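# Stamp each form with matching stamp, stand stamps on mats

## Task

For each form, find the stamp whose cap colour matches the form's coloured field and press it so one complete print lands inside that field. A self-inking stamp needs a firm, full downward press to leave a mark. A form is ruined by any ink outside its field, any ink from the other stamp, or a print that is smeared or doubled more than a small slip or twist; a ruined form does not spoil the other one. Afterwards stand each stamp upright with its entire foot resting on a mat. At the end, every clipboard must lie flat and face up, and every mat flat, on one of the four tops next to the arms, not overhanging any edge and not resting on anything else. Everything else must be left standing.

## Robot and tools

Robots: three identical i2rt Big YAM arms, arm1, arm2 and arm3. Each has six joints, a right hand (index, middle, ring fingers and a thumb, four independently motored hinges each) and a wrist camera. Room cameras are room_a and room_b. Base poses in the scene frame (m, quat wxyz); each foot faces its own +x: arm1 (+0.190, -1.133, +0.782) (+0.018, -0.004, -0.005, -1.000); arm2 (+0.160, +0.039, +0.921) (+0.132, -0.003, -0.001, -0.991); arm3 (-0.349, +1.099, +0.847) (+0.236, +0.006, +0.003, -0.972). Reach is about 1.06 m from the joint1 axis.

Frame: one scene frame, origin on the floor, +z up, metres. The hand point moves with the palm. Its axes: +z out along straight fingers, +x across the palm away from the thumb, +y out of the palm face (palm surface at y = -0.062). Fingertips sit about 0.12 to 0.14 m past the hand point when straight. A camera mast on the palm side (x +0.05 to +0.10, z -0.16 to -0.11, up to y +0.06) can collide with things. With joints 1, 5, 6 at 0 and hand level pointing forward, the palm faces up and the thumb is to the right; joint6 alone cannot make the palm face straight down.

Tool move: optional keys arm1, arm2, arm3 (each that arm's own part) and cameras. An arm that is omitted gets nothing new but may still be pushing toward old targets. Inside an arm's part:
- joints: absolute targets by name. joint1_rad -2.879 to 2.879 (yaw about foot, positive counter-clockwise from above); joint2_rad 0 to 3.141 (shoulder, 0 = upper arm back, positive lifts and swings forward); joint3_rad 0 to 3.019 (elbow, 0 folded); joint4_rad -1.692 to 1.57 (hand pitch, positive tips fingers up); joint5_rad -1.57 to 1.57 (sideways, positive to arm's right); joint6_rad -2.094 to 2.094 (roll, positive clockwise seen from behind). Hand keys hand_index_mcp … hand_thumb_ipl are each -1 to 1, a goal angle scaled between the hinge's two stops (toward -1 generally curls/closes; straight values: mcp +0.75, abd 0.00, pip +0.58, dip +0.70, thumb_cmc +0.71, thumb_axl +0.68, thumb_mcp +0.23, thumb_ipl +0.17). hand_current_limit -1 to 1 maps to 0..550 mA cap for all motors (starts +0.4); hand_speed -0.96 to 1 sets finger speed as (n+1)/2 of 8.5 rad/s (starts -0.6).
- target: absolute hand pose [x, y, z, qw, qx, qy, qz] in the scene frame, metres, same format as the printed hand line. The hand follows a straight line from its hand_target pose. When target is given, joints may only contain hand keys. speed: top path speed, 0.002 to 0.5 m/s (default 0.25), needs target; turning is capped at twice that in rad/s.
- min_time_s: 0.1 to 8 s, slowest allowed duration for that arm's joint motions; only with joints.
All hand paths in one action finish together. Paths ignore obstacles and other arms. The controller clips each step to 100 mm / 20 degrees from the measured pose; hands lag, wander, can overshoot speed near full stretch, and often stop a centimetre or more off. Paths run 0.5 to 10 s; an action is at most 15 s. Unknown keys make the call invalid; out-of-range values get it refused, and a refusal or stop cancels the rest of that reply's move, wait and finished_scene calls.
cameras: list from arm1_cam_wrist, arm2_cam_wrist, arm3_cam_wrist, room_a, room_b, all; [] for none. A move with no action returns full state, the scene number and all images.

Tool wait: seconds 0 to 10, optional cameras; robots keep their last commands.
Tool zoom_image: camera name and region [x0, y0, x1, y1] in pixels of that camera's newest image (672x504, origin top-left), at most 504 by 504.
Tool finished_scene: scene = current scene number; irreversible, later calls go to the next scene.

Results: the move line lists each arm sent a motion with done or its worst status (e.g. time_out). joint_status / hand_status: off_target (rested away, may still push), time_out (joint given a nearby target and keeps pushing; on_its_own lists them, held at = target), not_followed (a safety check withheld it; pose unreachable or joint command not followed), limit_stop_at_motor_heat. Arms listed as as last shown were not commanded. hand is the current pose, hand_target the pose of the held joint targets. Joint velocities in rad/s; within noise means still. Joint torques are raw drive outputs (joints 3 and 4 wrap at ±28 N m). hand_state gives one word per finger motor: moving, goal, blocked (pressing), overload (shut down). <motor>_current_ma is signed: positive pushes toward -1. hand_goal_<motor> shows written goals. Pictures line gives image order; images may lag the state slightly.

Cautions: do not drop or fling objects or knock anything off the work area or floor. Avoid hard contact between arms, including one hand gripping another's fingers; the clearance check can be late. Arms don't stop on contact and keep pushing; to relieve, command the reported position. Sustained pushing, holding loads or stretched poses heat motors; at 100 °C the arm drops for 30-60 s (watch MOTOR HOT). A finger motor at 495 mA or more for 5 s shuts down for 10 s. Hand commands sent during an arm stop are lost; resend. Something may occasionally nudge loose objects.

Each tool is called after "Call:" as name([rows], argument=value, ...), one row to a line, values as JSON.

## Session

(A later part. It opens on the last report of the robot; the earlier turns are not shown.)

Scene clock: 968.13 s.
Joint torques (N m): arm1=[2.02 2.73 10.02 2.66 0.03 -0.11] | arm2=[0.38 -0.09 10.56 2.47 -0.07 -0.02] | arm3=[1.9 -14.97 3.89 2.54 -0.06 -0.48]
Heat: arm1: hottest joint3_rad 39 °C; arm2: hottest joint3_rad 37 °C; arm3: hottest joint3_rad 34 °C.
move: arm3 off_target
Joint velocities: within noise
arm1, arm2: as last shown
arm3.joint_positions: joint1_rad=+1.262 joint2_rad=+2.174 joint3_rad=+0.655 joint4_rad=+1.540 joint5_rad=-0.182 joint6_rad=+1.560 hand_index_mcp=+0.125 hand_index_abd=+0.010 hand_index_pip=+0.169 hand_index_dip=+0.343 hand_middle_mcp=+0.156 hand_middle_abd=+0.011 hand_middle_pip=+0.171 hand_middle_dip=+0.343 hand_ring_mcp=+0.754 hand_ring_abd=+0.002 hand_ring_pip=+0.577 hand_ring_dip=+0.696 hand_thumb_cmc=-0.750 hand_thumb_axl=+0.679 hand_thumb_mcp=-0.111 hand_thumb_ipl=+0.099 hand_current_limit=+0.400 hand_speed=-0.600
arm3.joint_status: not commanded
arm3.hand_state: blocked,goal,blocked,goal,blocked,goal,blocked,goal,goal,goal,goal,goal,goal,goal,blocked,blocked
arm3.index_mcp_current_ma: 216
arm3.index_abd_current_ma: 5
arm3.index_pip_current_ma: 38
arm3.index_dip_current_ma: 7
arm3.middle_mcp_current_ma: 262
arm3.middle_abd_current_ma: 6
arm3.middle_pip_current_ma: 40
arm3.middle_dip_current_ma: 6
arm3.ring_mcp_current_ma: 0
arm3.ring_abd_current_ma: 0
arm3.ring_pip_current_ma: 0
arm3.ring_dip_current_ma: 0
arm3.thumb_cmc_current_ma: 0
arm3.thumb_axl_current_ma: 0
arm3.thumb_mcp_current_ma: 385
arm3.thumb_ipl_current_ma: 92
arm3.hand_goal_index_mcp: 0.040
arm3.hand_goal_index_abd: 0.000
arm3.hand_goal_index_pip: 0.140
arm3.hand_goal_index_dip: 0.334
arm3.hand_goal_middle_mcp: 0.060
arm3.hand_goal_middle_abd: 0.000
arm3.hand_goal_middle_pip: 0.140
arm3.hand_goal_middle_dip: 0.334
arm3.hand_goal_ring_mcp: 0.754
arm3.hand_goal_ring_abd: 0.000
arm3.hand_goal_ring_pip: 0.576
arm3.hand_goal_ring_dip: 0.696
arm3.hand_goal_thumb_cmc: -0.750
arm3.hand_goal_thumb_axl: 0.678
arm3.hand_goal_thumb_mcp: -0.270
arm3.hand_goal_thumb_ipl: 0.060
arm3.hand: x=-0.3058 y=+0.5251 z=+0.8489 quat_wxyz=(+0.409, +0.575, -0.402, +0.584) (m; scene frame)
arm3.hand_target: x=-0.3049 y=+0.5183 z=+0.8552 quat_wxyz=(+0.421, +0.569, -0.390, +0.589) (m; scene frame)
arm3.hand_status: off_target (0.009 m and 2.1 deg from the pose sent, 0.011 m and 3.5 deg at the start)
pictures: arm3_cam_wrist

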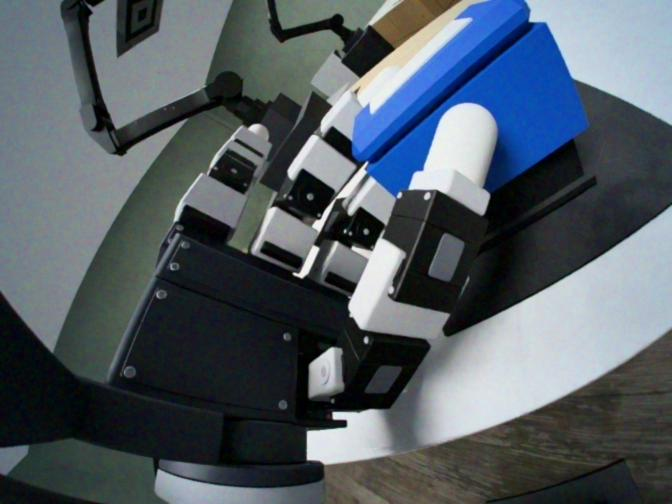

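Call:
move(arm3={"target": [-0.305, 0.518, 0.858, 0.4213, 0.5688, -0.3899, 0.5890], "speed": 0.04, "joints": {"hand_index_mcp": 0.13, "hand_middle_mcp": 0.15, "hand_thumb_mcp": -0.14}}, cameras=["arm3_cam_wrist"])

Call:
move(arm3={"joints": {"hand_index_mcp": 0.22, "hand_middle_mcp": 0.24, "hand_thumb_mcp": -0.06}}, cameras=[])

Call:
move(arm3={"joints": {"hand_index_mcp": 0.38, "hand_middle_mcp": 0.38, "hand_thumb_mcp": 0.05}}, cameras=["arm3_cam_wrist"])

Scene clock: 975.97 s.
Joint torques (N m): arm1=[2.08 2.73 10.02 2.67 0.03 -0.11] | arm2=[0.38 -0.03 10.56 2.47 -0.07 -0.01] | arm3=[1.85 -15.91 3.64 2.33 -0.06 -0.46]
Heat: arm1: hottest joint3_rad 39 °C; arm2: hottest joint3_rad 37 °C; arm3: hottest joint3_rad 34 °C.
move: arm3 off_target
Joint velocities: within noise
arm1.joint_positions: joint1_rad=+0.735 joint2_rad=+0.647 joint3_rad=+1.436 joint4_rad=-1.366 joint5_rad=+0.029 joint6_rad=+1.135 hand_index_mcp=+0.755 hand_index_abd=+0.000 hand_index_pip=+0.577 hand_index_dip=+0.696 hand_middle_mcp=+0.755 hand_middle_abd=+0.000 hand_middle_pip=+0.577 hand_middle_dip=+0.696 hand_ring_mcp=+0.755 hand_ring_abd=+0.000 hand_ring_pip=+0.577 hand_ring_dip=+0.696 hand_thumb_cmc=+0.715 hand_thumb_axl=+0.677 hand_thumb_mcp=+0.226 hand_thumb_ipl=+0.168 hand_current_limit=+0.400 hand_speed=-0.600
arm1.joint_status: not commanded
arm1.hand_state: goal,goal,goal,goal,goal,goal,goal,goal,goal,goal,goal,goal,goal,goal,goal,goal
arm1.index_mcp_current_ma: 4
arm1.index_abd_current_ma: 1
arm1.index_pip_current_ma: 2
arm1.index_dip_current_ma: 0
arm1.middle_mcp_current_ma: 4
arm1.middle_abd_current_ma: 1
arm1.middle_pip_current_ma: 2
arm1.middle_dip_current_ma: 0
arm1.ring_mcp_current_ma: 4
arm1.ring_abd_current_ma: 1
arm1.ring_pip_current_ma: 2
arm1.ring_dip_current_ma: 0
arm1.thumb_cmc_current_ma: 2
arm1.thumb_axl_current_ma: -3
arm1.thumb_mcp_current_ma: -2
arm1.thumb_ipl_current_ma: -1
arm1.hand_goal_index_mcp: 0.754
arm1.hand_goal_index_abd: 0.000
arm1.hand_goal_index_pip: 0.576
arm1.hand_goal_index_dip: 0.696
arm1.hand_goal_middle_mcp: 0.754
arm1.hand_goal_middle_abd: 0.000
arm1.hand_goal_middle_pip: 0.576
arm1.hand_goal_middle_dip: 0.696
arm1.hand_goal_ring_mcp: 0.754
arm1.hand_goal_ring_abd: 0.000
arm1.hand_goal_ring_pip: 0.576
arm1.hand_goal_ring_dip: 0.696
arm1.hand_goal_thumb_cmc: 0.714
arm1.hand_goal_thumb_axl: 0.678
arm1.hand_goal_thumb_mcp: 0.226
arm1.hand_goal_thumb_ipl: 0.168
arm1.hand: x=-0.0438 y=-1.2302 z=+1.3483 quat_wxyz=(+0.478, +0.491, -0.725, +0.069) (m; scene frame)
arm1.hand_target: x=-0.0402 y=-1.2316 z=+1.3606 quat_wxyz=(+0.490, +0.492, -0.716, +0.075) (m; scene frame)
arm1.hand_status: not commanded
arm2: as last shown
arm3.joint_positions: joint1_rad=+1.262 joint2_rad=+2.175 joint3_rad=+0.655 joint4_rad=+1.540 joint5_rad=-0.182 joint6_rad=+1.559 hand_index_mcp=+0.141 hand_index_abd=+0.010 hand_index_pip=+0.158 hand_index_dip=+0.342 hand_middle_mcp=+0.172 hand_middle_abd=+0.011 hand_middle_pip=+0.165 hand_middle_dip=+0.343 hand_ring_mcp=+0.754 hand_ring_abd=+0.002 hand_ring_pip=+0.577 hand_ring_dip=+0.696 hand_thumb_cmc=-0.751 hand_thumb_axl=+0.677 hand_thumb_mcp=-0.105 hand_thumb_ipl=+0.090 hand_current_limit=+0.400 hand_speed=-0.600
arm3.joint_status: hand_middle_mcp off_target (ended at +0.172, target +0.150); hand_thumb_mcp off_target (ended at -0.105, target -0.140); the others done
arm3.hand_state: goal,goal,goal,goal,blocked,goal,blocked,goal,goal,goal,goal,goal,goal,goal,blocked,blocked
arm3.index_mcp_current_ma: 9
arm3.index_abd_current_ma: 5
arm3.index_pip_current_ma: 18
arm3.index_dip_current_ma: 5
arm3.middle_mcp_current_ma: 26
arm3.middle_abd_current_ma: 6
arm3.middle_pip_current_ma: 29
arm3.middle_dip_current_ma: 6
arm3.ring_mcp_current_ma: 0
arm3.ring_abd_current_ma: 0
arm3.ring_pip_current_ma: 0
arm3.ring_dip_current_ma: 0
arm3.thumb_cmc_current_ma: 0
arm3.thumb_axl_current_ma: 0
arm3.thumb_mcp_current_ma: 73
arm3.thumb_ipl_current_ma: 63
arm3.hand_goal_index_mcp: 0.130
arm3.hand_goal_index_abd: 0.000
arm3.hand_goal_index_pip: 0.140
arm3.hand_goal_index_dip: 0.334
arm3.hand_goal_middle_mcp: 0.150
arm3.hand_goal_middle_abd: 0.000
arm3.hand_goal_middle_pip: 0.140
arm3.hand_goal_middle_dip: 0.334
arm3.hand_goal_ring_mcp: 0.754
arm3.hand_goal_ring_abd: 0.000
arm3.hand_goal_ring_pip: 0.576
arm3.hand_goal_ring_dip: 0.696
arm3.hand_goal_thumb_cmc: -0.750
arm3.hand_goal_thumb_axl: 0.678
arm3.hand_goal_thumb_mcp: -0.140
arm3.hand_goal_thumb_ipl: 0.060
arm3.hand: x=-0.3059 y=+0.5252 z=+0.8488 quat_wxyz=(+0.410, +0.575, -0.402, +0.583) (m; scene frame)
arm3.hand_target: x=-0.3050 y=+0.5183 z=+0.8581 quat_wxyz=(+0.421, +0.569, -0.390, +0.589) (m; scene frame)
arm3.hand_status: off_target (0.012 m and 2.1 deg from the pose sent, 0.012 m and 2.1 deg at the start)
pictures: arm3_cam_wrist

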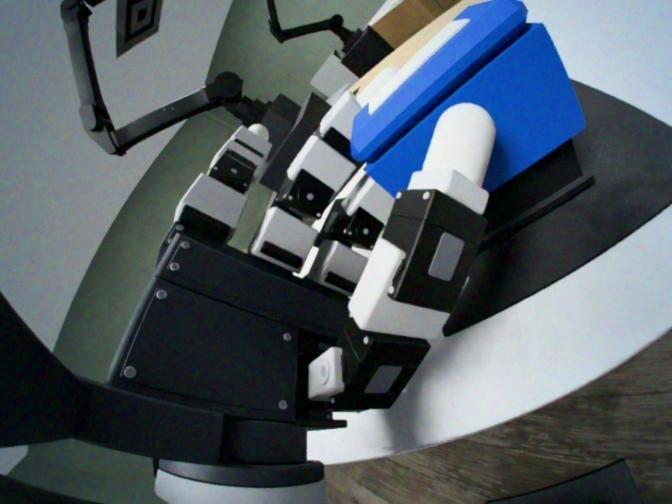

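Scene clock: 976.50 s.
Joint torques (N m): arm1=[1.96 2.78 10 2.67 0.03 -0.11] | arm2=[0.38 -0.03 10.56 2.47 -0.07 -0.01] | arm3=[1.79 -15.79 3.59 2.32 -0.07 -0.44]
Heat: arm1: hottest joint3_rad 39 °C; arm2: hottest joint3_rad 37 °C; arm3: hottest joint3_rad 34 °C.
move: arm3 done
Joint velocities: within noise
arm1: as last shown
arm2.joint_positions: joint1_rad=+0.716 joint2_rad=+0.642 joint3_rad=+1.453 joint4_rad=-1.214 joint5_rad=-0.095 joint6_rad=+1.077 hand_index_mcp=+0.755 hand_index_abd=+0.001 hand_index_pip=+0.577 hand_index_dip=+0.696 hand_middle_mcp=+0.755 hand_middle_abd=+0.001 hand_middle_pip=+0.577 hand_middle_dip=+0.696 hand_ring_mcp=+0.755 hand_ring_abd=+0.001 hand_ring_pip=+0.577 hand_ring_dip=+0.696 hand_thumb_cmc=+0.715 hand_thumb_axl=+0.677 hand_thumb_mcp=+0.226 hand_thumb_ipl=+0.168 hand_current_limit=+0.400 hand_speed=-0.600
arm2.joint_status: not commanded
arm2.hand_state: goal,goal,goal,goal,goal,goal,goal,goal,goal,goal,goal,goal,goal,goal,goal,goal
arm2.index_mcp_current_ma: 1
arm2.index_abd_current_ma: 0
arm2.index_pip_current_ma: 1
arm2.index_dip_current_ma: 0
arm2.middle_mcp_current_ma: 1
arm2.middle_abd_current_ma: 0
arm2.middle_pip_current_ma: 1
arm2.middle_dip_current_ma: 0
arm2.ring_mcp_current_ma: 1
arm2.ring_abd_current_ma: 1
arm2.ring_pip_current_ma: 1
arm2.ring_dip_current_ma: 0
arm2.thumb_cmc_current_ma: 1
arm2.thumb_axl_current_ma: -1
arm2.thumb_mcp_current_ma: 0
arm2.thumb_ipl_current_ma: 0
arm2.hand_goal_index_mcp: 0.754
arm2.hand_goal_index_abd: 0.000
arm2.hand_goal_index_pip: 0.576
arm2.hand_goal_index_dip: 0.696
arm2.hand_goal_middle_mcp: 0.754
arm2.hand_goal_middle_abd: 0.000
arm2.hand_goal_middle_pip: 0.576
arm2.hand_goal_middle_dip: 0.696
arm2.hand_goal_ring_mcp: 0.754
arm2.hand_goal_ring_abd: 0.000
arm2.hand_goal_ring_pip: 0.576
arm2.hand_goal_ring_dip: 0.696
arm2.hand_goal_thumb_cmc: 0.714
arm2.hand_goal_thumb_axl: 0.678
arm2.hand_goal_thumb_mcp: 0.226
arm2.hand_goal_thumb_ipl: 0.168
arm2.hand: x=-0.0406 y=-0.1414 z=+1.5305 quat_wxyz=(+0.527, +0.580, -0.597, +0.170) (m; scene frame)
arm2.hand_target: x=-0.0383 y=-0.1379 z=+1.5446 quat_wxyz=(+0.540, +0.574, -0.590, +0.173) (m; scene frame)
arm2.hand_status: not commanded
arm3.joint_positions: joint1_rad=+1.262 joint2_rad=+2.175 joint3_rad=+0.656 joint4_rad=+1.540 joint5_rad=-0.182 joint6_rad=+1.558 hand_index_mcp=+0.218 hand_index_abd=+0.010 hand_index_pip=+0.143 hand_index_dip=+0.337 hand_middle_mcp=+0.238 hand_middle_abd=+0.011 hand_middle_pip=+0.143 hand_middle_dip=+0.337 hand_ring_mcp=+0.754 hand_ring_abd=+0.002 hand_ring_pip=+0.577 hand_ring_dip=+0.696 hand_thumb_cmc=-0.743 hand_thumb_axl=+0.678 hand_thumb_mcp=-0.061 hand_thumb_ipl=+0.063 hand_current_limit=+0.400 hand_speed=-0.600
arm3.joint_status: all done
arm3.hand_state: goal,goal,goal,goal,goal,goal,goal,goal,goal,goal,goal,goal,goal,goal,goal,goal
arm3.index_mcp_current_ma: -1
arm3.index_abd_current_ma: 5
arm3.index_pip_current_ma: 1
arm3.index_dip_current_ma: 1
arm3.middle_mcp_current_ma: -1
arm3.middle_abd_current_ma: 6
arm3.middle_pip_current_ma: 1
arm3.middle_dip_current_ma: 1
arm3.ring_mcp_current_ma: 0
arm3.ring_abd_current_ma: 0
arm3.ring_pip_current_ma: 0
arm3.ring_dip_current_ma: 0
arm3.thumb_cmc_current_ma: 4
arm3.thumb_axl_current_ma: 0
arm3.thumb_mcp_current_ma: 0
arm3.thumb_ipl_current_ma: 1
arm3.hand_goal_index_mcp: 0.220
arm3.hand_goal_index_abd: 0.000
arm3.hand_goal_index_pip: 0.140
arm3.hand_goal_index_dip: 0.334
arm3.hand_goal_middle_mcp: 0.240
arm3.hand_goal_middle_abd: 0.000
arm3.hand_goal_middle_pip: 0.140
arm3.hand_goal_middle_dip: 0.334
arm3.hand_goal_ring_mcp: 0.754
arm3.hand_goal_ring_abd: 0.000
arm3.hand_goal_ring_pip: 0.576
arm3.hand_goal_ring_dip: 0.696
arm3.hand_goal_thumb_cmc: -0.750
arm3.hand_goal_thumb_axl: 0.678
arm3.hand_goal_thumb_mcp: -0.060
arm3.hand_goal_thumb_ipl: 0.060
arm3.hand: x=-0.3059 y=+0.5250 z=+0.8490 quat_wxyz=(+0.410, +0.575, -0.401, +0.583) (m; scene frame)
arm3.hand_target: x=-0.3050 y=+0.5183 z=+0.8581 quat_wxyz=(+0.421, +0.569, -0.390, +0.589) (m; scene frame)
arm3.hand_status: not commanded
pictures: none
No camera images: "cameras" was empty.

Scene clock: 977.07 s.
Joint torques (N m): arm1=[2.08 2.73 10.03 2.66 0.03 -0.11] | arm2=[0.38 -0.03 10.56 2.47 -0.06 -0.01] | arm3=[1.79 -15.85 3.6 2.32 -0.05 -0.41]
Heat: arm1: hottest joint3_rad 39 °C; arm2: hottest joint3_rad 37 °C; arm3: hottest joint3_rad 34 °C.
move: arm3 done
Joint velocities: arm1=[within noise] | arm2=[within noise] | arm3=[0.005 0.005 -0.002 -0.032 0.007 -0.168]
arm1, arm2: as last shown
arm3.joint_positions: joint1_rad=+1.262 joint2_rad=+2.175 joint3_rad=+0.656 joint4_rad=+1.540 joint5_rad=-0.182 joint6_rad=+1.557 hand_index_mcp=+0.378 hand_index_abd=+0.010 hand_index_pip=+0.143 hand_index_dip=+0.336 hand_middle_mcp=+0.377 hand_middle_abd=+0.011 hand_middle_pip=+0.142 hand_middle_dip=+0.336 hand_ring_mcp=+0.754 hand_ring_abd=+0.002 hand_ring_pip=+0.577 hand_ring_dip=+0.696 hand_thumb_cmc=-0.742 hand_thumb_axl=+0.678 hand_thumb_mcp=+0.047 hand_thumb_ipl=+0.062 hand_current_limit=+0.400 hand_speed=-0.600
arm3.joint_status: all done
arm3.hand_state: goal,goal,goal,goal,goal,goal,goal,goal,goal,goal,goal,goal,goal,goal,goal,goal
arm3.index_mcp_current_ma: -1
arm3.index_abd_current_ma: 5
arm3.index_pip_current_ma: 1
arm3.index_dip_current_ma: 1
arm3.middle_mcp_current_ma: -1
arm3.middle_abd_current_ma: 6
arm3.middle_pip_current_ma: 1
arm3.middle_dip_current_ma: 1
arm3.ring_mcp_current_ma: 0
arm3.ring_abd_current_ma: 0
arm3.ring_pip_current_ma: 0
arm3.ring_dip_current_ma: 0
arm3.thumb_cmc_current_ma: 5
arm3.thumb_axl_current_ma: 0
arm3.thumb_mcp_current_ma: -1
arm3.thumb_ipl_current_ma: 1
arm3.hand_goal_index_mcp: 0.380
arm3.hand_goal_index_abd: 0.000
arm3.hand_goal_index_pip: 0.140
arm3.hand_goal_index_dip: 0.334
arm3.hand_goal_middle_mcp: 0.380
arm3.hand_goal_middle_abd: 0.000
arm3.hand_goal_middle_pip: 0.140
arm3.hand_goal_middle_dip: 0.334
arm3.hand_goal_ring_mcp: 0.754
arm3.hand_goal_ring_abd: 0.000
arm3.hand_goal_ring_pip: 0.576
arm3.hand_goal_ring_dip: 0.696
arm3.hand_goal_thumb_cmc: -0.750
arm3.hand_goal_thumb_axl: 0.678
arm3.hand_goal_thumb_mcp: 0.050
arm3.hand_goal_thumb_ipl: 0.060
arm3.hand: x=-0.3058 y=+0.5250 z=+0.8491 quat_wxyz=(+0.410, +0.575, -0.401, +0.583) (m; scene frame)
arm3.hand_target: x=-0.3050 y=+0.5183 z=+0.8581 quat_wxyz=(+0.421, +0.569, -0.390, +0.589) (m; scene frame)
arm3.hand_status: not commanded
pictures: arm3_cam_wrist

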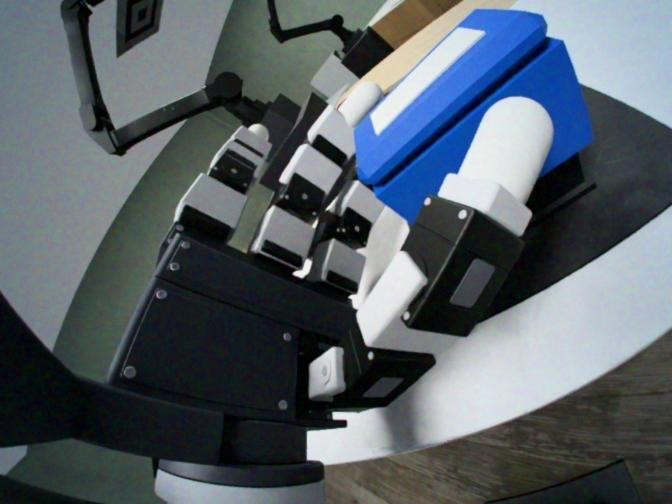

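Call:
move(arm3={"target": [-0.305, 0.518, 1.06, 0.4126, 0.5690, -0.3984, 0.5892], "speed": 0.2}, cameras=["arm3_cam_wrist", "room_a"])

Call:
zoom_image(camera="room_a", region=[360, 180, 480, 280])

Scene clock: 983.30 s.
Joint torques (N m): arm1=[2.08 2.73 10 2.67 0.02 -0.11] | arm2=[0.44 -0.09 10.56 2.47 -0.07 -0.01] | arm3=[2.32 -13.68 9.51 1.52 0.02 -0.22]
Heat: arm1: hottest joint3_rad 39 °C; arm2: hottest joint3_rad 37 °C; arm3: hottest joint3_rad 34 °C.
move: arm3 off_target
Joint velocities: within noise
arm1, arm2: as last shown
arm3.joint_positions: joint1_rad=+1.262 joint2_rad=+1.510 joint3_rad=+0.619 joint4_rad=+0.885 joint5_rad=-0.179 joint6_rad=+1.557 hand_index_mcp=+0.378 hand_index_abd=+0.010 hand_index_pip=+0.143 hand_index_dip=+0.336 hand_middle_mcp=+0.377 hand_middle_abd=+0.011 hand_middle_pip=+0.142 hand_middle_dip=+0.336 hand_ring_mcp=+0.754 hand_ring_abd=+0.002 hand_ring_pip=+0.577 hand_ring_dip=+0.696 hand_thumb_cmc=-0.742 hand_thumb_axl=+0.678 hand_thumb_mcp=+0.047 hand_thumb_ipl=+0.062 hand_current_limit=+0.400 hand_speed=-0.600
arm3.joint_status: not commanded
arm3.hand_state: goal,goal,goal,goal,goal,goal,goal,goal,goal,goal,goal,goal,goal,goal,goal,goal
arm3.index_mcp_current_ma: -1
arm3.index_abd_current_ma: 5
arm3.index_pip_current_ma: 1
arm3.index_dip_current_ma: 1
arm3.middle_mcp_current_ma: -1
arm3.middle_abd_current_ma: 6
arm3.middle_pip_current_ma: 1
arm3.middle_dip_current_ma: 1
arm3.ring_mcp_current_ma: 0
arm3.ring_abd_current_ma: 0
arm3.ring_pip_current_ma: 0
arm3.ring_dip_current_ma: 0
arm3.thumb_cmc_current_ma: 6
arm3.thumb_axl_current_ma: 0
arm3.thumb_mcp_current_ma: -1
arm3.thumb_ipl_current_ma: 1
arm3.hand_goal_index_mcp: 0.380
arm3.hand_goal_index_abd: 0.000
arm3.hand_goal_index_pip: 0.140
arm3.hand_goal_index_dip: 0.334
arm3.hand_goal_middle_mcp: 0.380
arm3.hand_goal_middle_abd: 0.000
arm3.hand_goal_middle_pip: 0.140
arm3.hand_goal_middle_dip: 0.334
arm3.hand_goal_ring_mcp: 0.754
arm3.hand_goal_ring_abd: 0.000
arm3.hand_goal_ring_pip: 0.576
arm3.hand_goal_ring_dip: 0.696
arm3.hand_goal_thumb_cmc: -0.750
arm3.hand_goal_thumb_axl: 0.678
arm3.hand_goal_thumb_mcp: 0.050
arm3.hand_goal_thumb_ipl: 0.060
arm3.hand: x=-0.3094 y=+0.5296 z=+1.0355 quat_wxyz=(+0.404, +0.581, -0.408, +0.576) (m; scene frame)
arm3.hand_target: x=-0.3051 y=+0.5191 z=+1.0601 quat_wxyz=(+0.413, +0.569, -0.398, +0.589) (m; scene frame)
arm3.hand_status: off_target (0.027 m and 2.6 deg from the pose sent, 0.211 m and 1.1 deg at the start)
pictures: arm3_cam_wrist, room_a

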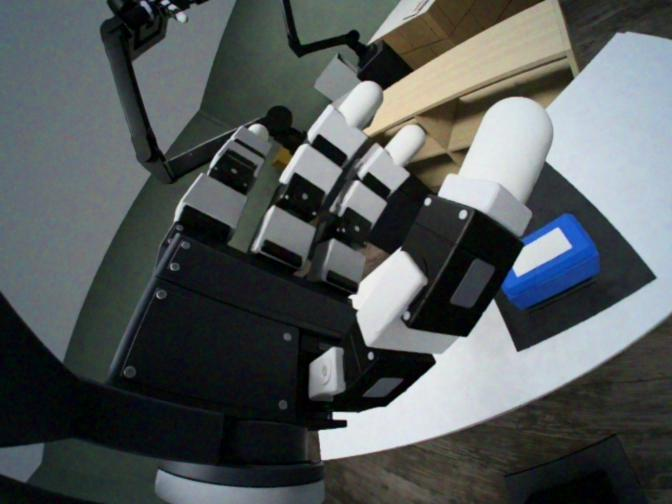

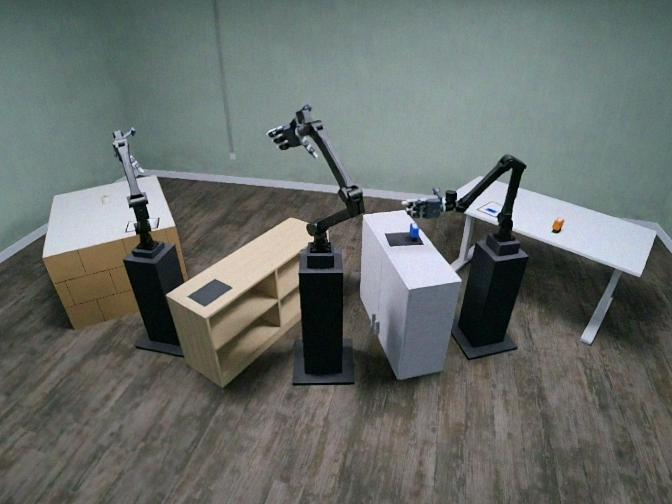

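Scaled by 4.200 from the camera's 672x504 image, which has a finer 960x720 frame.

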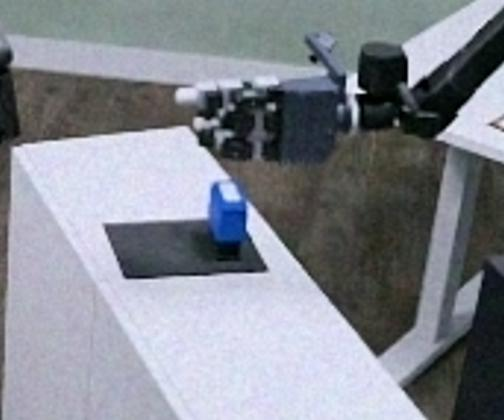

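Call:
move(arm3={"joints": {"joint1_rad": -1.36, "joint5_rad": -0.33, "hand_index_mcp": 0.754, "hand_index_pip": 0.577, "hand_index_dip": 0.696, "hand_middle_mcp": 0.754, "hand_middle_pip": 0.577, "hand_middle_dip": 0.696, "hand_thumb_cmc": 0.714, "hand_thumb_mcp": 0.225, "hand_thumb_ipl": 0.168}, "min_time_s": 3.5}, cameras=["arm3_cam_wrist", "room_a"])

Call:
zoom_image(camera="arm3_cam_wrist", region=[440, 130, 672, 330])

Scene clock: 1018.30 s.
Joint torques (N m): arm1=[2.02 2.73 10.03 2.65 0.03 -0.11] | arm2=[0.38 -0.09 10.58 2.47 -0.06 -0.02] | arm3=[1.38 -13.33 9.52 1.48 -0.08 -0.07]
Heat: arm1: hottest joint3_rad 39 °C; arm2: hottest joint3_rad 37 °C; arm3: hottest joint3_rad 34 °C.
move: arm3 done
Joint velocities: within noise
arm1, arm2: as last shown
arm3.joint_positions: joint1_rad=-1.360 joint2_rad=+1.510 joint3_rad=+0.619 joint4_rad=+0.885 joint5_rad=-0.328 joint6_rad=+1.558 hand_index_mcp=+0.754 hand_index_abd=+0.010 hand_index_pip=+0.575 hand_index_dip=+0.694 hand_middle_mcp=+0.754 hand_middle_abd=+0.011 hand_middle_pip=+0.576 hand_middle_dip=+0.694 hand_ring_mcp=+0.754 hand_ring_abd=+0.002 hand_ring_pip=+0.577 hand_ring_dip=+0.696 hand_thumb_cmc=+0.711 hand_thumb_axl=+0.678 hand_thumb_mcp=+0.224 hand_thumb_ipl=+0.166 hand_current_limit=+0.400 hand_speed=-0.600
arm3.joint_status: all done
arm3.hand_state: goal,goal,goal,goal,goal,goal,goal,goal,goal,goal,goal,goal,goal,goal,goal,goal
arm3.index_mcp_current_ma: 0
arm3.index_abd_current_ma: 5
arm3.index_pip_current_ma: -1
arm3.index_dip_current_ma: -1
arm3.middle_mcp_current_ma: 0
arm3.middle_abd_current_ma: 6
arm3.middle_pip_current_ma: -1
arm3.middle_dip_current_ma: -1
arm3.ring_mcp_current_ma: 0
arm3.ring_abd_current_ma: 0
arm3.ring_pip_current_ma: 0
arm3.ring_dip_current_ma: 0
arm3.thumb_cmc_current_ma: -1
arm3.thumb_axl_current_ma: 0
arm3.thumb_mcp_current_ma: -1
arm3.thumb_ipl_current_ma: -1
arm3.hand_goal_index_mcp: 0.754
arm3.hand_goal_index_abd: 0.000
arm3.hand_goal_index_pip: 0.578
arm3.hand_goal_index_dip: 0.696
arm3.hand_goal_middle_mcp: 0.754
arm3.hand_goal_middle_abd: 0.000
arm3.hand_goal_middle_pip: 0.578
arm3.hand_goal_middle_dip: 0.696
arm3.hand_goal_ring_mcp: 0.754
arm3.hand_goal_ring_abd: 0.000
arm3.hand_goal_ring_pip: 0.576
arm3.hand_goal_ring_dip: 0.696
arm3.hand_goal_thumb_cmc: 0.714
arm3.hand_goal_thumb_axl: 0.678
arm3.hand_goal_thumb_mcp: 0.226
arm3.hand_goal_thumb_ipl: 0.168
arm3.hand: x=-0.6949 y=+1.5563 z=+1.0395 quat_wxyz=(+0.674, -0.187, -0.686, -0.201) (m; scene frame)
arm3.hand_target: x=-0.7023 y=+1.5641 z=+1.0645 quat_wxyz=(+0.688, -0.179, -0.672, -0.207) (m; scene frame)
arm3.hand_status: not commanded
pictures: arm3_cam_wrist, room_a

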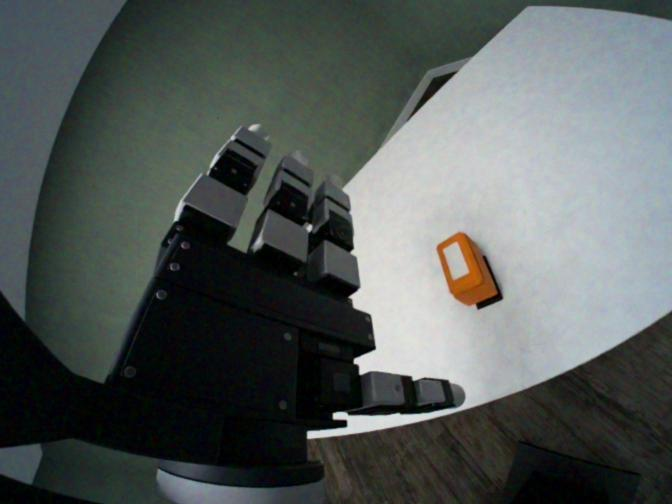

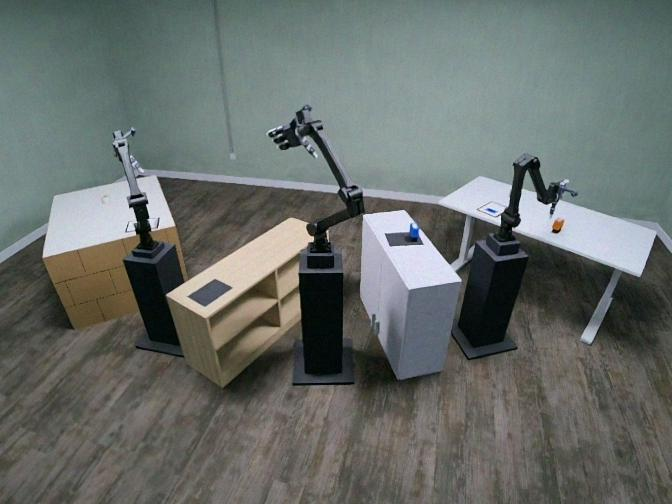

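Scaled by 2.172 from the camera's 672x504 image, which has a finer 960x720 frame.

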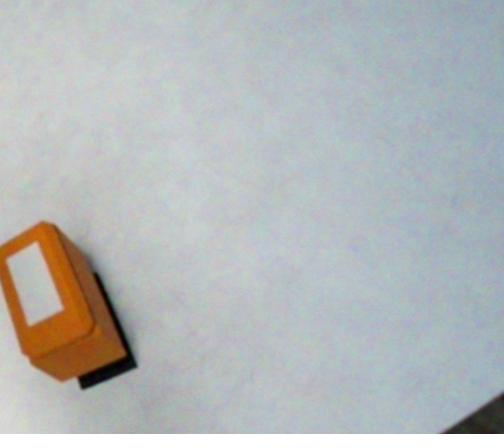

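Call:
move(arm3={"target": [-0.801, 1.531, 0.975, 0.6924, -0.2144, -0.6566, -0.2078], "speed": 0.15, "joints": {"hand_index_mcp": 0.438, "hand_index_pip": 0.401, "hand_index_dip": 0.333, "hand_middle_mcp": 0.438, "hand_middle_pip": 0.401, "hand_middle_dip": 0.333, "hand_thumb_cmc": -0.70, "hand_thumb_mcp": 0.506, "hand_thumb_ipl": -0.481}}, cameras=["arm3_cam_wrist"])

Call:
zoom_image(camera="arm3_cam_wrist", region=[340, 50, 640, 350])

Scene clock: 1047.13 s.
Joint torques (N m): arm1=[2.02 2.78 10.02 2.69 0.02 -0.11] | arm2=[0.38 -0.09 10.56 2.47 -0.06 -0.01] | arm3=[1.61 -14.86 7.9 2.54 0.07 -0.2]
Heat: arm1: hottest joint3_rad 39 °C; arm2: hottest joint3_rad 38 °C; arm3: hottest joint3_rad 35 °C.
move: arm3 off_target
Joint velocities: within noise
arm1, arm2: as last shown
arm3.joint_positions: joint1_rad=-1.118 joint2_rad=+1.824 joint3_rad=+0.725 joint4_rad=+1.100 joint5_rad=-0.032 joint6_rad=+1.602 hand_index_mcp=+0.440 hand_index_abd=+0.010 hand_index_pip=+0.404 hand_index_dip=+0.337 hand_middle_mcp=+0.440 hand_middle_abd=+0.011 hand_middle_pip=+0.404 hand_middle_dip=+0.336 hand_ring_mcp=+0.754 hand_ring_abd=+0.002 hand_ring_pip=+0.577 hand_ring_dip=+0.696 hand_thumb_cmc=-0.677 hand_thumb_axl=+0.678 hand_thumb_mcp=+0.504 hand_thumb_ipl=-0.478 hand_current_limit=+0.400 hand_speed=-0.600
arm3.joint_status: hand_thumb_cmc off_target (ended at -0.677, target -0.700); the others done
arm3.hand_state: goal,goal,goal,goal,goal,goal,goal,goal,goal,goal,goal,goal,blocked,goal,goal,goal
arm3.index_mcp_current_ma: 0
arm3.index_abd_current_ma: 5
arm3.index_pip_current_ma: 1
arm3.index_dip_current_ma: 1
arm3.middle_mcp_current_ma: 0
arm3.middle_abd_current_ma: 6
arm3.middle_pip_current_ma: 1
arm3.middle_dip_current_ma: 1
arm3.ring_mcp_current_ma: 0
arm3.ring_abd_current_ma: 0
arm3.ring_pip_current_ma: 0
arm3.ring_dip_current_ma: 0
arm3.thumb_cmc_current_ma: 26
arm3.thumb_axl_current_ma: 0
arm3.thumb_mcp_current_ma: -1
arm3.thumb_ipl_current_ma: 1
arm3.hand_goal_index_mcp: 0.438
arm3.hand_goal_index_abd: 0.000
arm3.hand_goal_index_pip: 0.402
arm3.hand_goal_index_dip: 0.334
arm3.hand_goal_middle_mcp: 0.438
arm3.hand_goal_middle_abd: 0.000
arm3.hand_goal_middle_pip: 0.402
arm3.hand_goal_middle_dip: 0.334
arm3.hand_goal_ring_mcp: 0.754
arm3.hand_goal_ring_abd: 0.000
arm3.hand_goal_ring_pip: 0.576
arm3.hand_goal_ring_dip: 0.696
arm3.hand_goal_thumb_cmc: -0.700
arm3.hand_goal_thumb_axl: 0.678
arm3.hand_goal_thumb_mcp: 0.506
arm3.hand_goal_thumb_ipl: -0.480
arm3.hand: x=-0.7888 y=+1.5246 z=+0.9609 quat_wxyz=(+0.676, -0.219, -0.673, -0.206) (m; scene frame)
arm3.hand_target: x=-0.8004 y=+1.5304 z=+0.9750 quat_wxyz=(+0.692, -0.215, -0.657, -0.208) (m; scene frame)
arm3.hand_status: off_target (0.020 m and 2.8 deg from the pose sent, 0.127 m and 5.1 deg at the start)
pictures: arm3_cam_wrist

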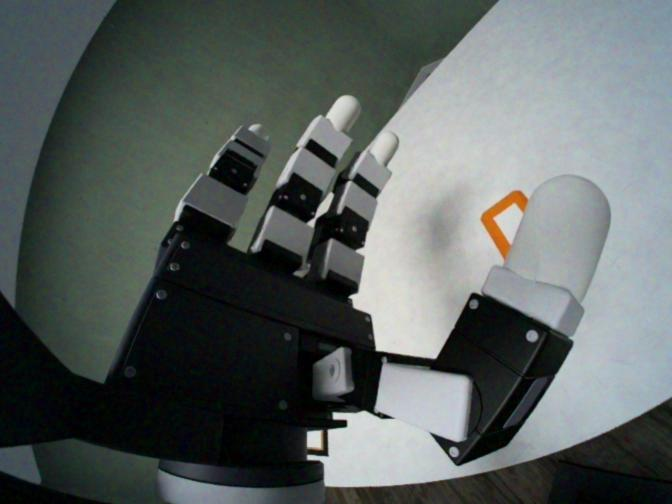

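Scaled by 1.680 from the camera's 672x504 image, which has a finer 960x720 frame.

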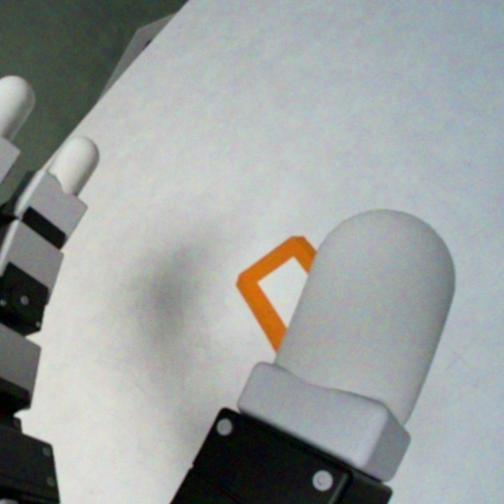

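Call:
move(arm3={"target": [-0.801, 1.531, 0.86, 0.6924, -0.2144, -0.6566, -0.2078], "speed": 0.12}, cameras=["arm3_cam_wrist"])

Scene clock: 1059.43 s.
Joint torques (N m): arm1=[2.08 2.73 10 2.67 0.03 -0.11] | arm2=[0.38 -0.09 10.58 2.47 -0.07 -0.02] | arm3=[1.96 -16.91 4.9 2.51 0.07 -0.21]
Heat: arm1: hottest joint3_rad 39 °C; arm2: hottest joint3_rad 38 °C; arm3: hottest joint3_rad 35 °C.
move: arm3 off_target
Joint velocities: arm1=[-0.005 -0.005 -0.002 -0.007 -0.022 0.154] | arm2=[within noise] | arm3=[within noise]
arm1, arm2: as last shown
arm3.joint_positions: joint1_rad=-1.118 joint2_rad=+2.173 joint3_rad=+0.783 joint4_rad=+1.400 joint5_rad=-0.029 joint6_rad=+1.603 hand_index_mcp=+0.440 hand_index_abd=+0.010 hand_index_pip=+0.404 hand_index_dip=+0.337 hand_middle_mcp=+0.440 hand_middle_abd=+0.011 hand_middle_pip=+0.404 hand_middle_dip=+0.336 hand_ring_mcp=+0.754 hand_ring_abd=+0.002 hand_ring_pip=+0.577 hand_ring_dip=+0.696 hand_thumb_cmc=-0.678 hand_thumb_axl=+0.678 hand_thumb_mcp=+0.504 hand_thumb_ipl=-0.478 hand_current_limit=+0.400 hand_speed=-0.600
arm3.joint_status: not commanded
arm3.hand_state: goal,goal,goal,goal,goal,goal,goal,goal,goal,goal,goal,goal,blocked,goal,goal,goal
arm3.index_mcp_current_ma: 0
arm3.index_abd_current_ma: 5
arm3.index_pip_current_ma: 1
arm3.index_dip_current_ma: 1
arm3.middle_mcp_current_ma: 0
arm3.middle_abd_current_ma: 6
arm3.middle_pip_current_ma: 1
arm3.middle_dip_current_ma: 1
arm3.ring_mcp_current_ma: 0
arm3.ring_abd_current_ma: 0
arm3.ring_pip_current_ma: 0
arm3.ring_dip_current_ma: 0
arm3.thumb_cmc_current_ma: 25
arm3.thumb_axl_current_ma: 0
arm3.thumb_mcp_current_ma: -1
arm3.thumb_ipl_current_ma: 1
arm3.hand_goal_index_mcp: 0.438
arm3.hand_goal_index_abd: 0.000
arm3.hand_goal_index_pip: 0.402
arm3.hand_goal_index_dip: 0.334
arm3.hand_goal_middle_mcp: 0.438
arm3.hand_goal_middle_abd: 0.000
arm3.hand_goal_middle_pip: 0.402
arm3.hand_goal_middle_dip: 0.334
arm3.hand_goal_ring_mcp: 0.754
arm3.hand_goal_ring_abd: 0.000
arm3.hand_goal_ring_pip: 0.576
arm3.hand_goal_ring_dip: 0.696
arm3.hand_goal_thumb_cmc: -0.700
arm3.hand_goal_thumb_axl: 0.678
arm3.hand_goal_thumb_mcp: 0.506
arm3.hand_goal_thumb_ipl: -0.480
arm3.hand: x=-0.7912 y=+1.5289 z=+0.8518 quat_wxyz=(+0.679, -0.219, -0.670, -0.208) (m; scene frame)
arm3.hand_target: x=-0.8007 y=+1.5307 z=+0.8600 quat_wxyz=(+0.692, -0.215, -0.657, -0.208) (m; scene frame)
arm3.hand_status: off_target (0.013 m and 2.2 deg from the pose sent, 0.102 m and 2.8 deg at the start)
pictures: arm3_cam_wrist

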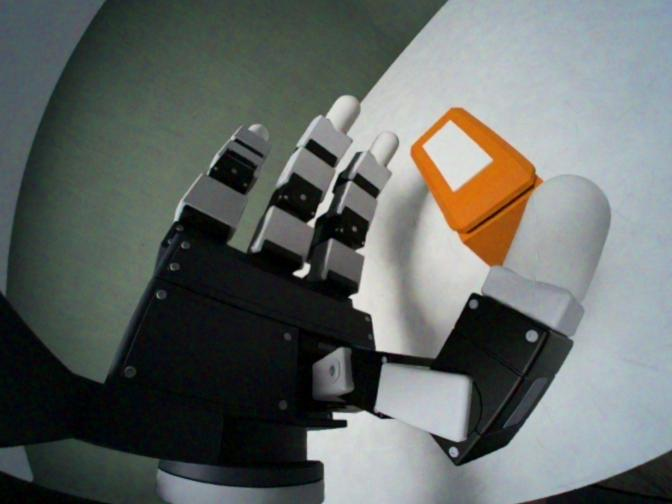

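Call:
move(arm3={"target": [-0.797, 1.532, 0.800, 0.6924, -0.2144, -0.6566, -0.2078], "speed": 0.08}, cameras=["arm3_cam_wrist"])

Call:
move(arm3={"joints": {"hand_index_mcp": 0.25, "hand_middle_mcp": 0.25, "hand_thumb_mcp": 0.30}}, cameras=["arm3_cam_wrist"])

Scene clock: 1074.60 s.
Joint torques (N m): arm1=[2.08 2.61 10 2.66 0.03 -0.12] | arm2=[0.38 -0.03 10.56 2.47 -0.06 -0.02] | arm3=[1.49 -17.38 3.73 2.56 -0.08 -0.21]
Heat: arm1: hottest joint3_rad 39 °C; arm2: hottest joint3_rad 38 °C; arm3: hottest joint3_rad 35 °C.
move: arm3 done
Joint velocities: within noise
arm1, arm2: as last shown
arm3.joint_positions: joint1_rad=-1.118 joint2_rad=+2.351 joint3_rad=+0.846 joint4_rad=+1.524 joint5_rad=-0.031 joint6_rad=+1.603 hand_index_mcp=+0.440 hand_index_abd=+0.010 hand_index_pip=+0.404 hand_index_dip=+0.337 hand_middle_mcp=+0.440 hand_middle_abd=+0.011 hand_middle_pip=+0.404 hand_middle_dip=+0.336 hand_ring_mcp=+0.754 hand_ring_abd=+0.002 hand_ring_pip=+0.577 hand_ring_dip=+0.696 hand_thumb_cmc=-0.678 hand_thumb_axl=+0.678 hand_thumb_mcp=+0.504 hand_thumb_ipl=-0.478 hand_current_limit=+0.400 hand_speed=-0.600
arm3.joint_status: not commanded
arm3.hand_state: goal,goal,goal,goal,goal,goal,goal,goal,goal,goal,goal,goal,blocked,goal,goal,goal
arm3.index_mcp_current_ma: 0
arm3.index_abd_current_ma: 5
arm3.index_pip_current_ma: 1
arm3.index_dip_current_ma: 1
arm3.middle_mcp_current_ma: 0
arm3.middle_abd_current_ma: 6
arm3.middle_pip_current_ma: 1
arm3.middle_dip_current_ma: 1
arm3.ring_mcp_current_ma: 0
arm3.ring_abd_current_ma: 0
arm3.ring_pip_current_ma: 0
arm3.ring_dip_current_ma: 0
arm3.thumb_cmc_current_ma: 25
arm3.thumb_axl_current_ma: 0
arm3.thumb_mcp_current_ma: -1
arm3.thumb_ipl_current_ma: 1
arm3.hand_goal_index_mcp: 0.438
arm3.hand_goal_index_abd: 0.000
arm3.hand_goal_index_pip: 0.402
arm3.hand_goal_index_dip: 0.334
arm3.hand_goal_middle_mcp: 0.438
arm3.hand_goal_middle_abd: 0.000
arm3.hand_goal_middle_pip: 0.402
arm3.hand_goal_middle_dip: 0.334
arm3.hand_goal_ring_mcp: 0.754
arm3.hand_goal_ring_abd: 0.000
arm3.hand_goal_ring_pip: 0.576
arm3.hand_goal_ring_dip: 0.696
arm3.hand_goal_thumb_cmc: -0.700
arm3.hand_goal_thumb_axl: 0.678
arm3.hand_goal_thumb_mcp: 0.506
arm3.hand_goal_thumb_ipl: -0.480
arm3.hand: x=-0.7913 y=+1.5296 z=+0.7961 quat_wxyz=(+0.681, -0.217, -0.667, -0.208) (m; scene frame)
arm3.hand_target: x=-0.7969 y=+1.5319 z=+0.8001 quat_wxyz=(+0.692, -0.215, -0.657, -0.208) (m; scene frame)
arm3.hand_status: done (0.007 m and 1.8 deg from the pose sent, 0.052 m and 2.2 deg at the start)
pictures: arm3_cam_wrist

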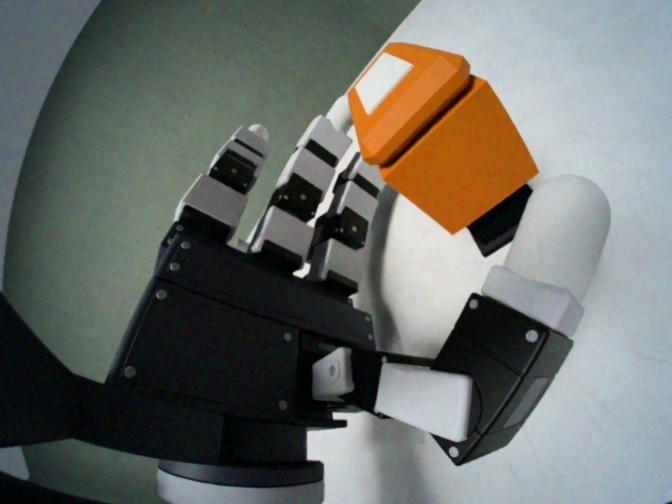

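Scene clock: 1075.23 s.
Joint torques (N m): arm1=[2.08 2.73 10 2.67 0.03 -0.11] | arm2=[0.38 -0.03 10.56 2.47 -0.07 -0.01] | arm3=[1.38 -17.32 3.73 2.55 -0.04 -0.24]
Heat: arm1: hottest joint3_rad 39 °C; arm2: hottest joint3_rad 38 °C; arm3: hottest joint3_rad 34 °C.
move: arm3 done
Joint velocities: within noise
arm1.joint_positions: joint1_rad=+0.735 joint2_rad=+0.647 joint3_rad=+1.436 joint4_rad=-1.366 joint5_rad=+0.029 joint6_rad=+1.135 hand_index_mcp=+0.755 hand_index_abd=+0.000 hand_index_pip=+0.577 hand_index_dip=+0.696 hand_middle_mcp=+0.755 hand_middle_abd=+0.000 hand_middle_pip=+0.577 hand_middle_dip=+0.696 hand_ring_mcp=+0.755 hand_ring_abd=+0.000 hand_ring_pip=+0.577 hand_ring_dip=+0.696 hand_thumb_cmc=+0.715 hand_thumb_axl=+0.677 hand_thumb_mcp=+0.226 hand_thumb_ipl=+0.168 hand_current_limit=+0.400 hand_speed=-0.600
arm1.joint_status: not commanded
arm1.hand_state: goal,goal,goal,goal,goal,goal,goal,goal,goal,goal,goal,goal,goal,goal,goal,goal
arm1.index_mcp_current_ma: 4
arm1.index_abd_current_ma: 1
arm1.index_pip_current_ma: 2
arm1.index_dip_current_ma: 0
arm1.middle_mcp_current_ma: 4
arm1.middle_abd_current_ma: 1
arm1.middle_pip_current_ma: 2
arm1.middle_dip_current_ma: 0
arm1.ring_mcp_current_ma: 4
arm1.ring_abd_current_ma: 1
arm1.ring_pip_current_ma: 2
arm1.ring_dip_current_ma: 0
arm1.thumb_cmc_current_ma: 2
arm1.thumb_axl_current_ma: -3
arm1.thumb_mcp_current_ma: -2
arm1.thumb_ipl_current_ma: -1
arm1.hand_goal_index_mcp: 0.754
arm1.hand_goal_index_abd: 0.000
arm1.hand_goal_index_pip: 0.576
arm1.hand_goal_index_dip: 0.696
arm1.hand_goal_middle_mcp: 0.754
arm1.hand_goal_middle_abd: 0.000
arm1.hand_goal_middle_pip: 0.576
arm1.hand_goal_middle_dip: 0.696
arm1.hand_goal_ring_mcp: 0.754
arm1.hand_goal_ring_abd: 0.000
arm1.hand_goal_ring_pip: 0.576
arm1.hand_goal_ring_dip: 0.696
arm1.hand_goal_thumb_cmc: 0.714
arm1.hand_goal_thumb_axl: 0.678
arm1.hand_goal_thumb_mcp: 0.226
arm1.hand_goal_thumb_ipl: 0.168
arm1.hand: x=-0.0438 y=-1.2302 z=+1.3483 quat_wxyz=(+0.478, +0.491, -0.725, +0.069) (m; scene frame)
arm1.hand_target: x=-0.0402 y=-1.2316 z=+1.3606 quat_wxyz=(+0.490, +0.492, -0.716, +0.075) (m; scene frame)
arm1.hand_status: not commanded
arm2: as last shown
arm3.joint_positions: joint1_rad=-1.118 joint2_rad=+2.351 joint3_rad=+0.846 joint4_rad=+1.524 joint5_rad=-0.032 joint6_rad=+1.603 hand_index_mcp=+0.252 hand_index_abd=+0.010 hand_index_pip=+0.404 hand_index_dip=+0.336 hand_middle_mcp=+0.252 hand_middle_abd=+0.011 hand_middle_pip=+0.404 hand_middle_dip=+0.336 hand_ring_mcp=+0.754 hand_ring_abd=+0.002 hand_ring_pip=+0.577 hand_ring_dip=+0.696 hand_thumb_cmc=-0.678 hand_thumb_axl=+0.678 hand_thumb_mcp=+0.302 hand_thumb_ipl=-0.478 hand_current_limit=+0.400 hand_speed=-0.600
arm3.joint_status: all done
arm3.hand_state: goal,goal,goal,goal,goal,goal,goal,goal,goal,goal,goal,goal,blocked,goal,goal,goal
arm3.index_mcp_current_ma: 1
arm3.index_abd_current_ma: 5
arm3.index_pip_current_ma: 1
arm3.index_dip_current_ma: 1
arm3.middle_mcp_current_ma: 1
arm3.middle_abd_current_ma: 6
arm3.middle_pip_current_ma: 1
arm3.middle_dip_current_ma: 1
arm3.ring_mcp_current_ma: 0
arm3.ring_abd_current_ma: 0
arm3.ring_pip_current_ma: 0
arm3.ring_dip_current_ma: 0
arm3.thumb_cmc_current_ma: 25
arm3.thumb_axl_current_ma: 0
arm3.thumb_mcp_current_ma: 1
arm3.thumb_ipl_current_ma: 1
arm3.hand_goal_index_mcp: 0.250
arm3.hand_goal_index_abd: 0.000
arm3.hand_goal_index_pip: 0.402
arm3.hand_goal_index_dip: 0.334
arm3.hand_goal_middle_mcp: 0.250
arm3.hand_goal_middle_abd: 0.000
arm3.hand_goal_middle_pip: 0.402
arm3.hand_goal_middle_dip: 0.334
arm3.hand_goal_ring_mcp: 0.754
arm3.hand_goal_ring_abd: 0.000
arm3.hand_goal_ring_pip: 0.576
arm3.hand_goal_ring_dip: 0.696
arm3.hand_goal_thumb_cmc: -0.700
arm3.hand_goal_thumb_axl: 0.678
arm3.hand_goal_thumb_mcp: 0.300
arm3.hand_goal_thumb_ipl: -0.480
arm3.hand: x=-0.7915 y=+1.5295 z=+0.7961 quat_wxyz=(+0.681, -0.217, -0.667, -0.208) (m; scene frame)
arm3.hand_target: x=-0.7969 y=+1.5319 z=+0.8001 quat_wxyz=(+0.692, -0.215, -0.657, -0.208) (m; scene frame)
arm3.hand_status: not commanded
pictures: arm3_cam_wrist

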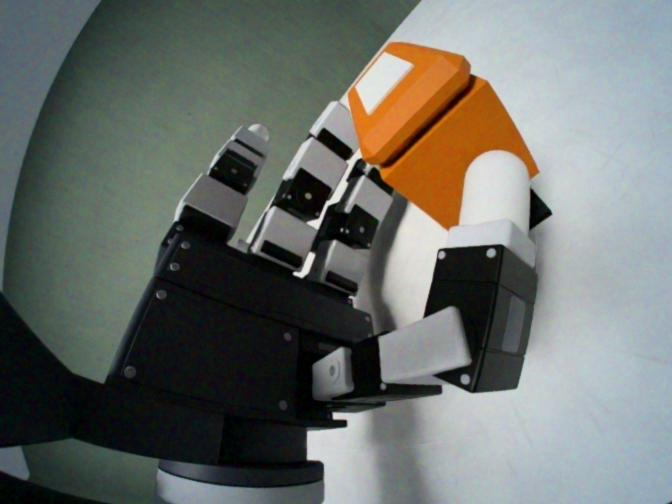

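Call:
move(arm3={"joints": {"hand_index_mcp": 0.16, "hand_middle_mcp": 0.16, "hand_thumb_mcp": 0.20}}, cameras=["arm3_cam_wrist"])

Scene clock: 1078.83 s.
Joint torques (N m): arm1=[2.08 2.67 10 2.66 0.03 -0.11] | arm2=[0.38 -0.09 10.56 2.47 -0.07 -0.02] | arm3=[1.38 -17.26 3.7 2.52 -0.03 -0.25]
Heat: arm1: hottest joint3_rad 39 °C; arm2: hottest joint3_rad 38 °C; arm3: hottest joint3_rad 34 °C.
move: arm3 off_target
Joint velocities: within noise
arm1: as last shown
arm2.joint_positions: joint1_rad=+0.716 joint2_rad=+0.642 joint3_rad=+1.453 joint4_rad=-1.214 joint5_rad=-0.095 joint6_rad=+1.077 hand_index_mcp=+0.755 hand_index_abd=+0.001 hand_index_pip=+0.577 hand_index_dip=+0.696 hand_middle_mcp=+0.755 hand_middle_abd=+0.001 hand_middle_pip=+0.577 hand_middle_dip=+0.696 hand_ring_mcp=+0.755 hand_ring_abd=+0.001 hand_ring_pip=+0.577 hand_ring_dip=+0.696 hand_thumb_cmc=+0.715 hand_thumb_axl=+0.677 hand_thumb_mcp=+0.226 hand_thumb_ipl=+0.168 hand_current_limit=+0.400 hand_speed=-0.600
arm2.joint_status: not commanded
arm2.hand_state: goal,goal,goal,goal,goal,goal,goal,goal,goal,goal,goal,goal,goal,goal,goal,goal
arm2.index_mcp_current_ma: 1
arm2.index_abd_current_ma: 0
arm2.index_pip_current_ma: 1
arm2.index_dip_current_ma: 0
arm2.middle_mcp_current_ma: 1
arm2.middle_abd_current_ma: 0
arm2.middle_pip_current_ma: 1
arm2.middle_dip_current_ma: 0
arm2.ring_mcp_current_ma: 1
arm2.ring_abd_current_ma: 1
arm2.ring_pip_current_ma: 1
arm2.ring_dip_current_ma: 0
arm2.thumb_cmc_current_ma: 1
arm2.thumb_axl_current_ma: -1
arm2.thumb_mcp_current_ma: 0
arm2.thumb_ipl_current_ma: 0
arm2.hand_goal_index_mcp: 0.754
arm2.hand_goal_index_abd: 0.000
arm2.hand_goal_index_pip: 0.576
arm2.hand_goal_index_dip: 0.696
arm2.hand_goal_middle_mcp: 0.754
arm2.hand_goal_middle_abd: 0.000
arm2.hand_goal_middle_pip: 0.576
arm2.hand_goal_middle_dip: 0.696
arm2.hand_goal_ring_mcp: 0.754
arm2.hand_goal_ring_abd: 0.000
arm2.hand_goal_ring_pip: 0.576
arm2.hand_goal_ring_dip: 0.696
arm2.hand_goal_thumb_cmc: 0.714
arm2.hand_goal_thumb_axl: 0.678
arm2.hand_goal_thumb_mcp: 0.226
arm2.hand_goal_thumb_ipl: 0.168
arm2.hand: x=-0.0406 y=-0.1414 z=+1.5305 quat_wxyz=(+0.527, +0.580, -0.597, +0.170) (m; scene frame)
arm2.hand_target: x=-0.0383 y=-0.1379 z=+1.5446 quat_wxyz=(+0.540, +0.574, -0.590, +0.173) (m; scene frame)
arm2.hand_status: not commanded
arm3.joint_positions: joint1_rad=-1.118 joint2_rad=+2.351 joint3_rad=+0.846 joint4_rad=+1.524 joint5_rad=-0.032 joint6_rad=+1.603 hand_index_mcp=+0.212 hand_index_abd=+0.009 hand_index_pip=+0.415 hand_index_dip=+0.337 hand_middle_mcp=+0.213 hand_middle_abd=+0.010 hand_middle_pip=+0.413 hand_middle_dip=+0.337 hand_ring_mcp=+0.754 hand_ring_abd=+0.002 hand_ring_pip=+0.577 hand_ring_dip=+0.696 hand_thumb_cmc=-0.678 hand_thumb_axl=+0.678 hand_thumb_mcp=+0.272 hand_thumb_ipl=-0.466 hand_current_limit=+0.400 hand_speed=-0.600
arm3.joint_status: hand_index_mcp off_target (ended at +0.212, target +0.160); hand_middle_mcp off_target (ended at +0.213, target +0.160); hand_thumb_mcp off_target (ended at +0.272, target +0.200)
arm3.hand_state: blocked,goal,goal,goal,blocked,goal,goal,goal,goal,goal,goal,goal,blocked,goal,blocked,goal
arm3.index_mcp_current_ma: 101
arm3.index_abd_current_ma: 5
arm3.index_pip_current_ma: 10
arm3.index_dip_current_ma: 1
arm3.middle_mcp_current_ma: 102
arm3.middle_abd_current_ma: 6
arm3.middle_pip_current_ma: 8
arm3.middle_dip_current_ma: 1
arm3.ring_mcp_current_ma: 0
arm3.ring_abd_current_ma: 0
arm3.ring_pip_current_ma: 0
arm3.ring_dip_current_ma: 0
arm3.thumb_cmc_current_ma: 25
arm3.thumb_axl_current_ma: 0
arm3.thumb_mcp_current_ma: 225
arm3.thumb_ipl_current_ma: 20
arm3.hand_goal_index_mcp: 0.160
arm3.hand_goal_index_abd: 0.000
arm3.hand_goal_index_pip: 0.402
arm3.hand_goal_index_dip: 0.334
arm3.hand_goal_middle_mcp: 0.160
arm3.hand_goal_middle_abd: 0.000
arm3.hand_goal_middle_pip: 0.402
arm3.hand_goal_middle_dip: 0.334
arm3.hand_goal_ring_mcp: 0.754
arm3.hand_goal_ring_abd: 0.000
arm3.hand_goal_ring_pip: 0.576
arm3.hand_goal_ring_dip: 0.696
arm3.hand_goal_thumb_cmc: -0.700
arm3.hand_goal_thumb_axl: 0.678
arm3.hand_goal_thumb_mcp: 0.200
arm3.hand_goal_thumb_ipl: -0.480
arm3.hand: x=-0.7916 y=+1.5294 z=+0.7961 quat_wxyz=(+0.682, -0.217, -0.667, -0.207) (m; scene frame)
arm3.hand_target: x=-0.7969 y=+1.5319 z=+0.8001 quat_wxyz=(+0.692, -0.214, -0.657, -0.208) (m; scene frame)
arm3.hand_status: not commanded
pictures: arm3_cam_wrist

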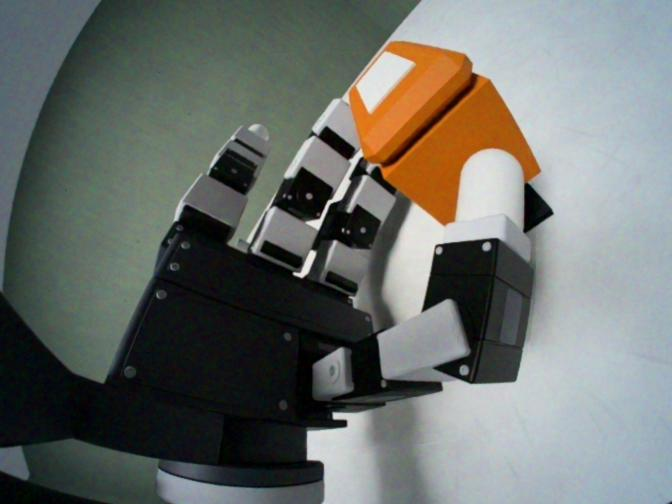

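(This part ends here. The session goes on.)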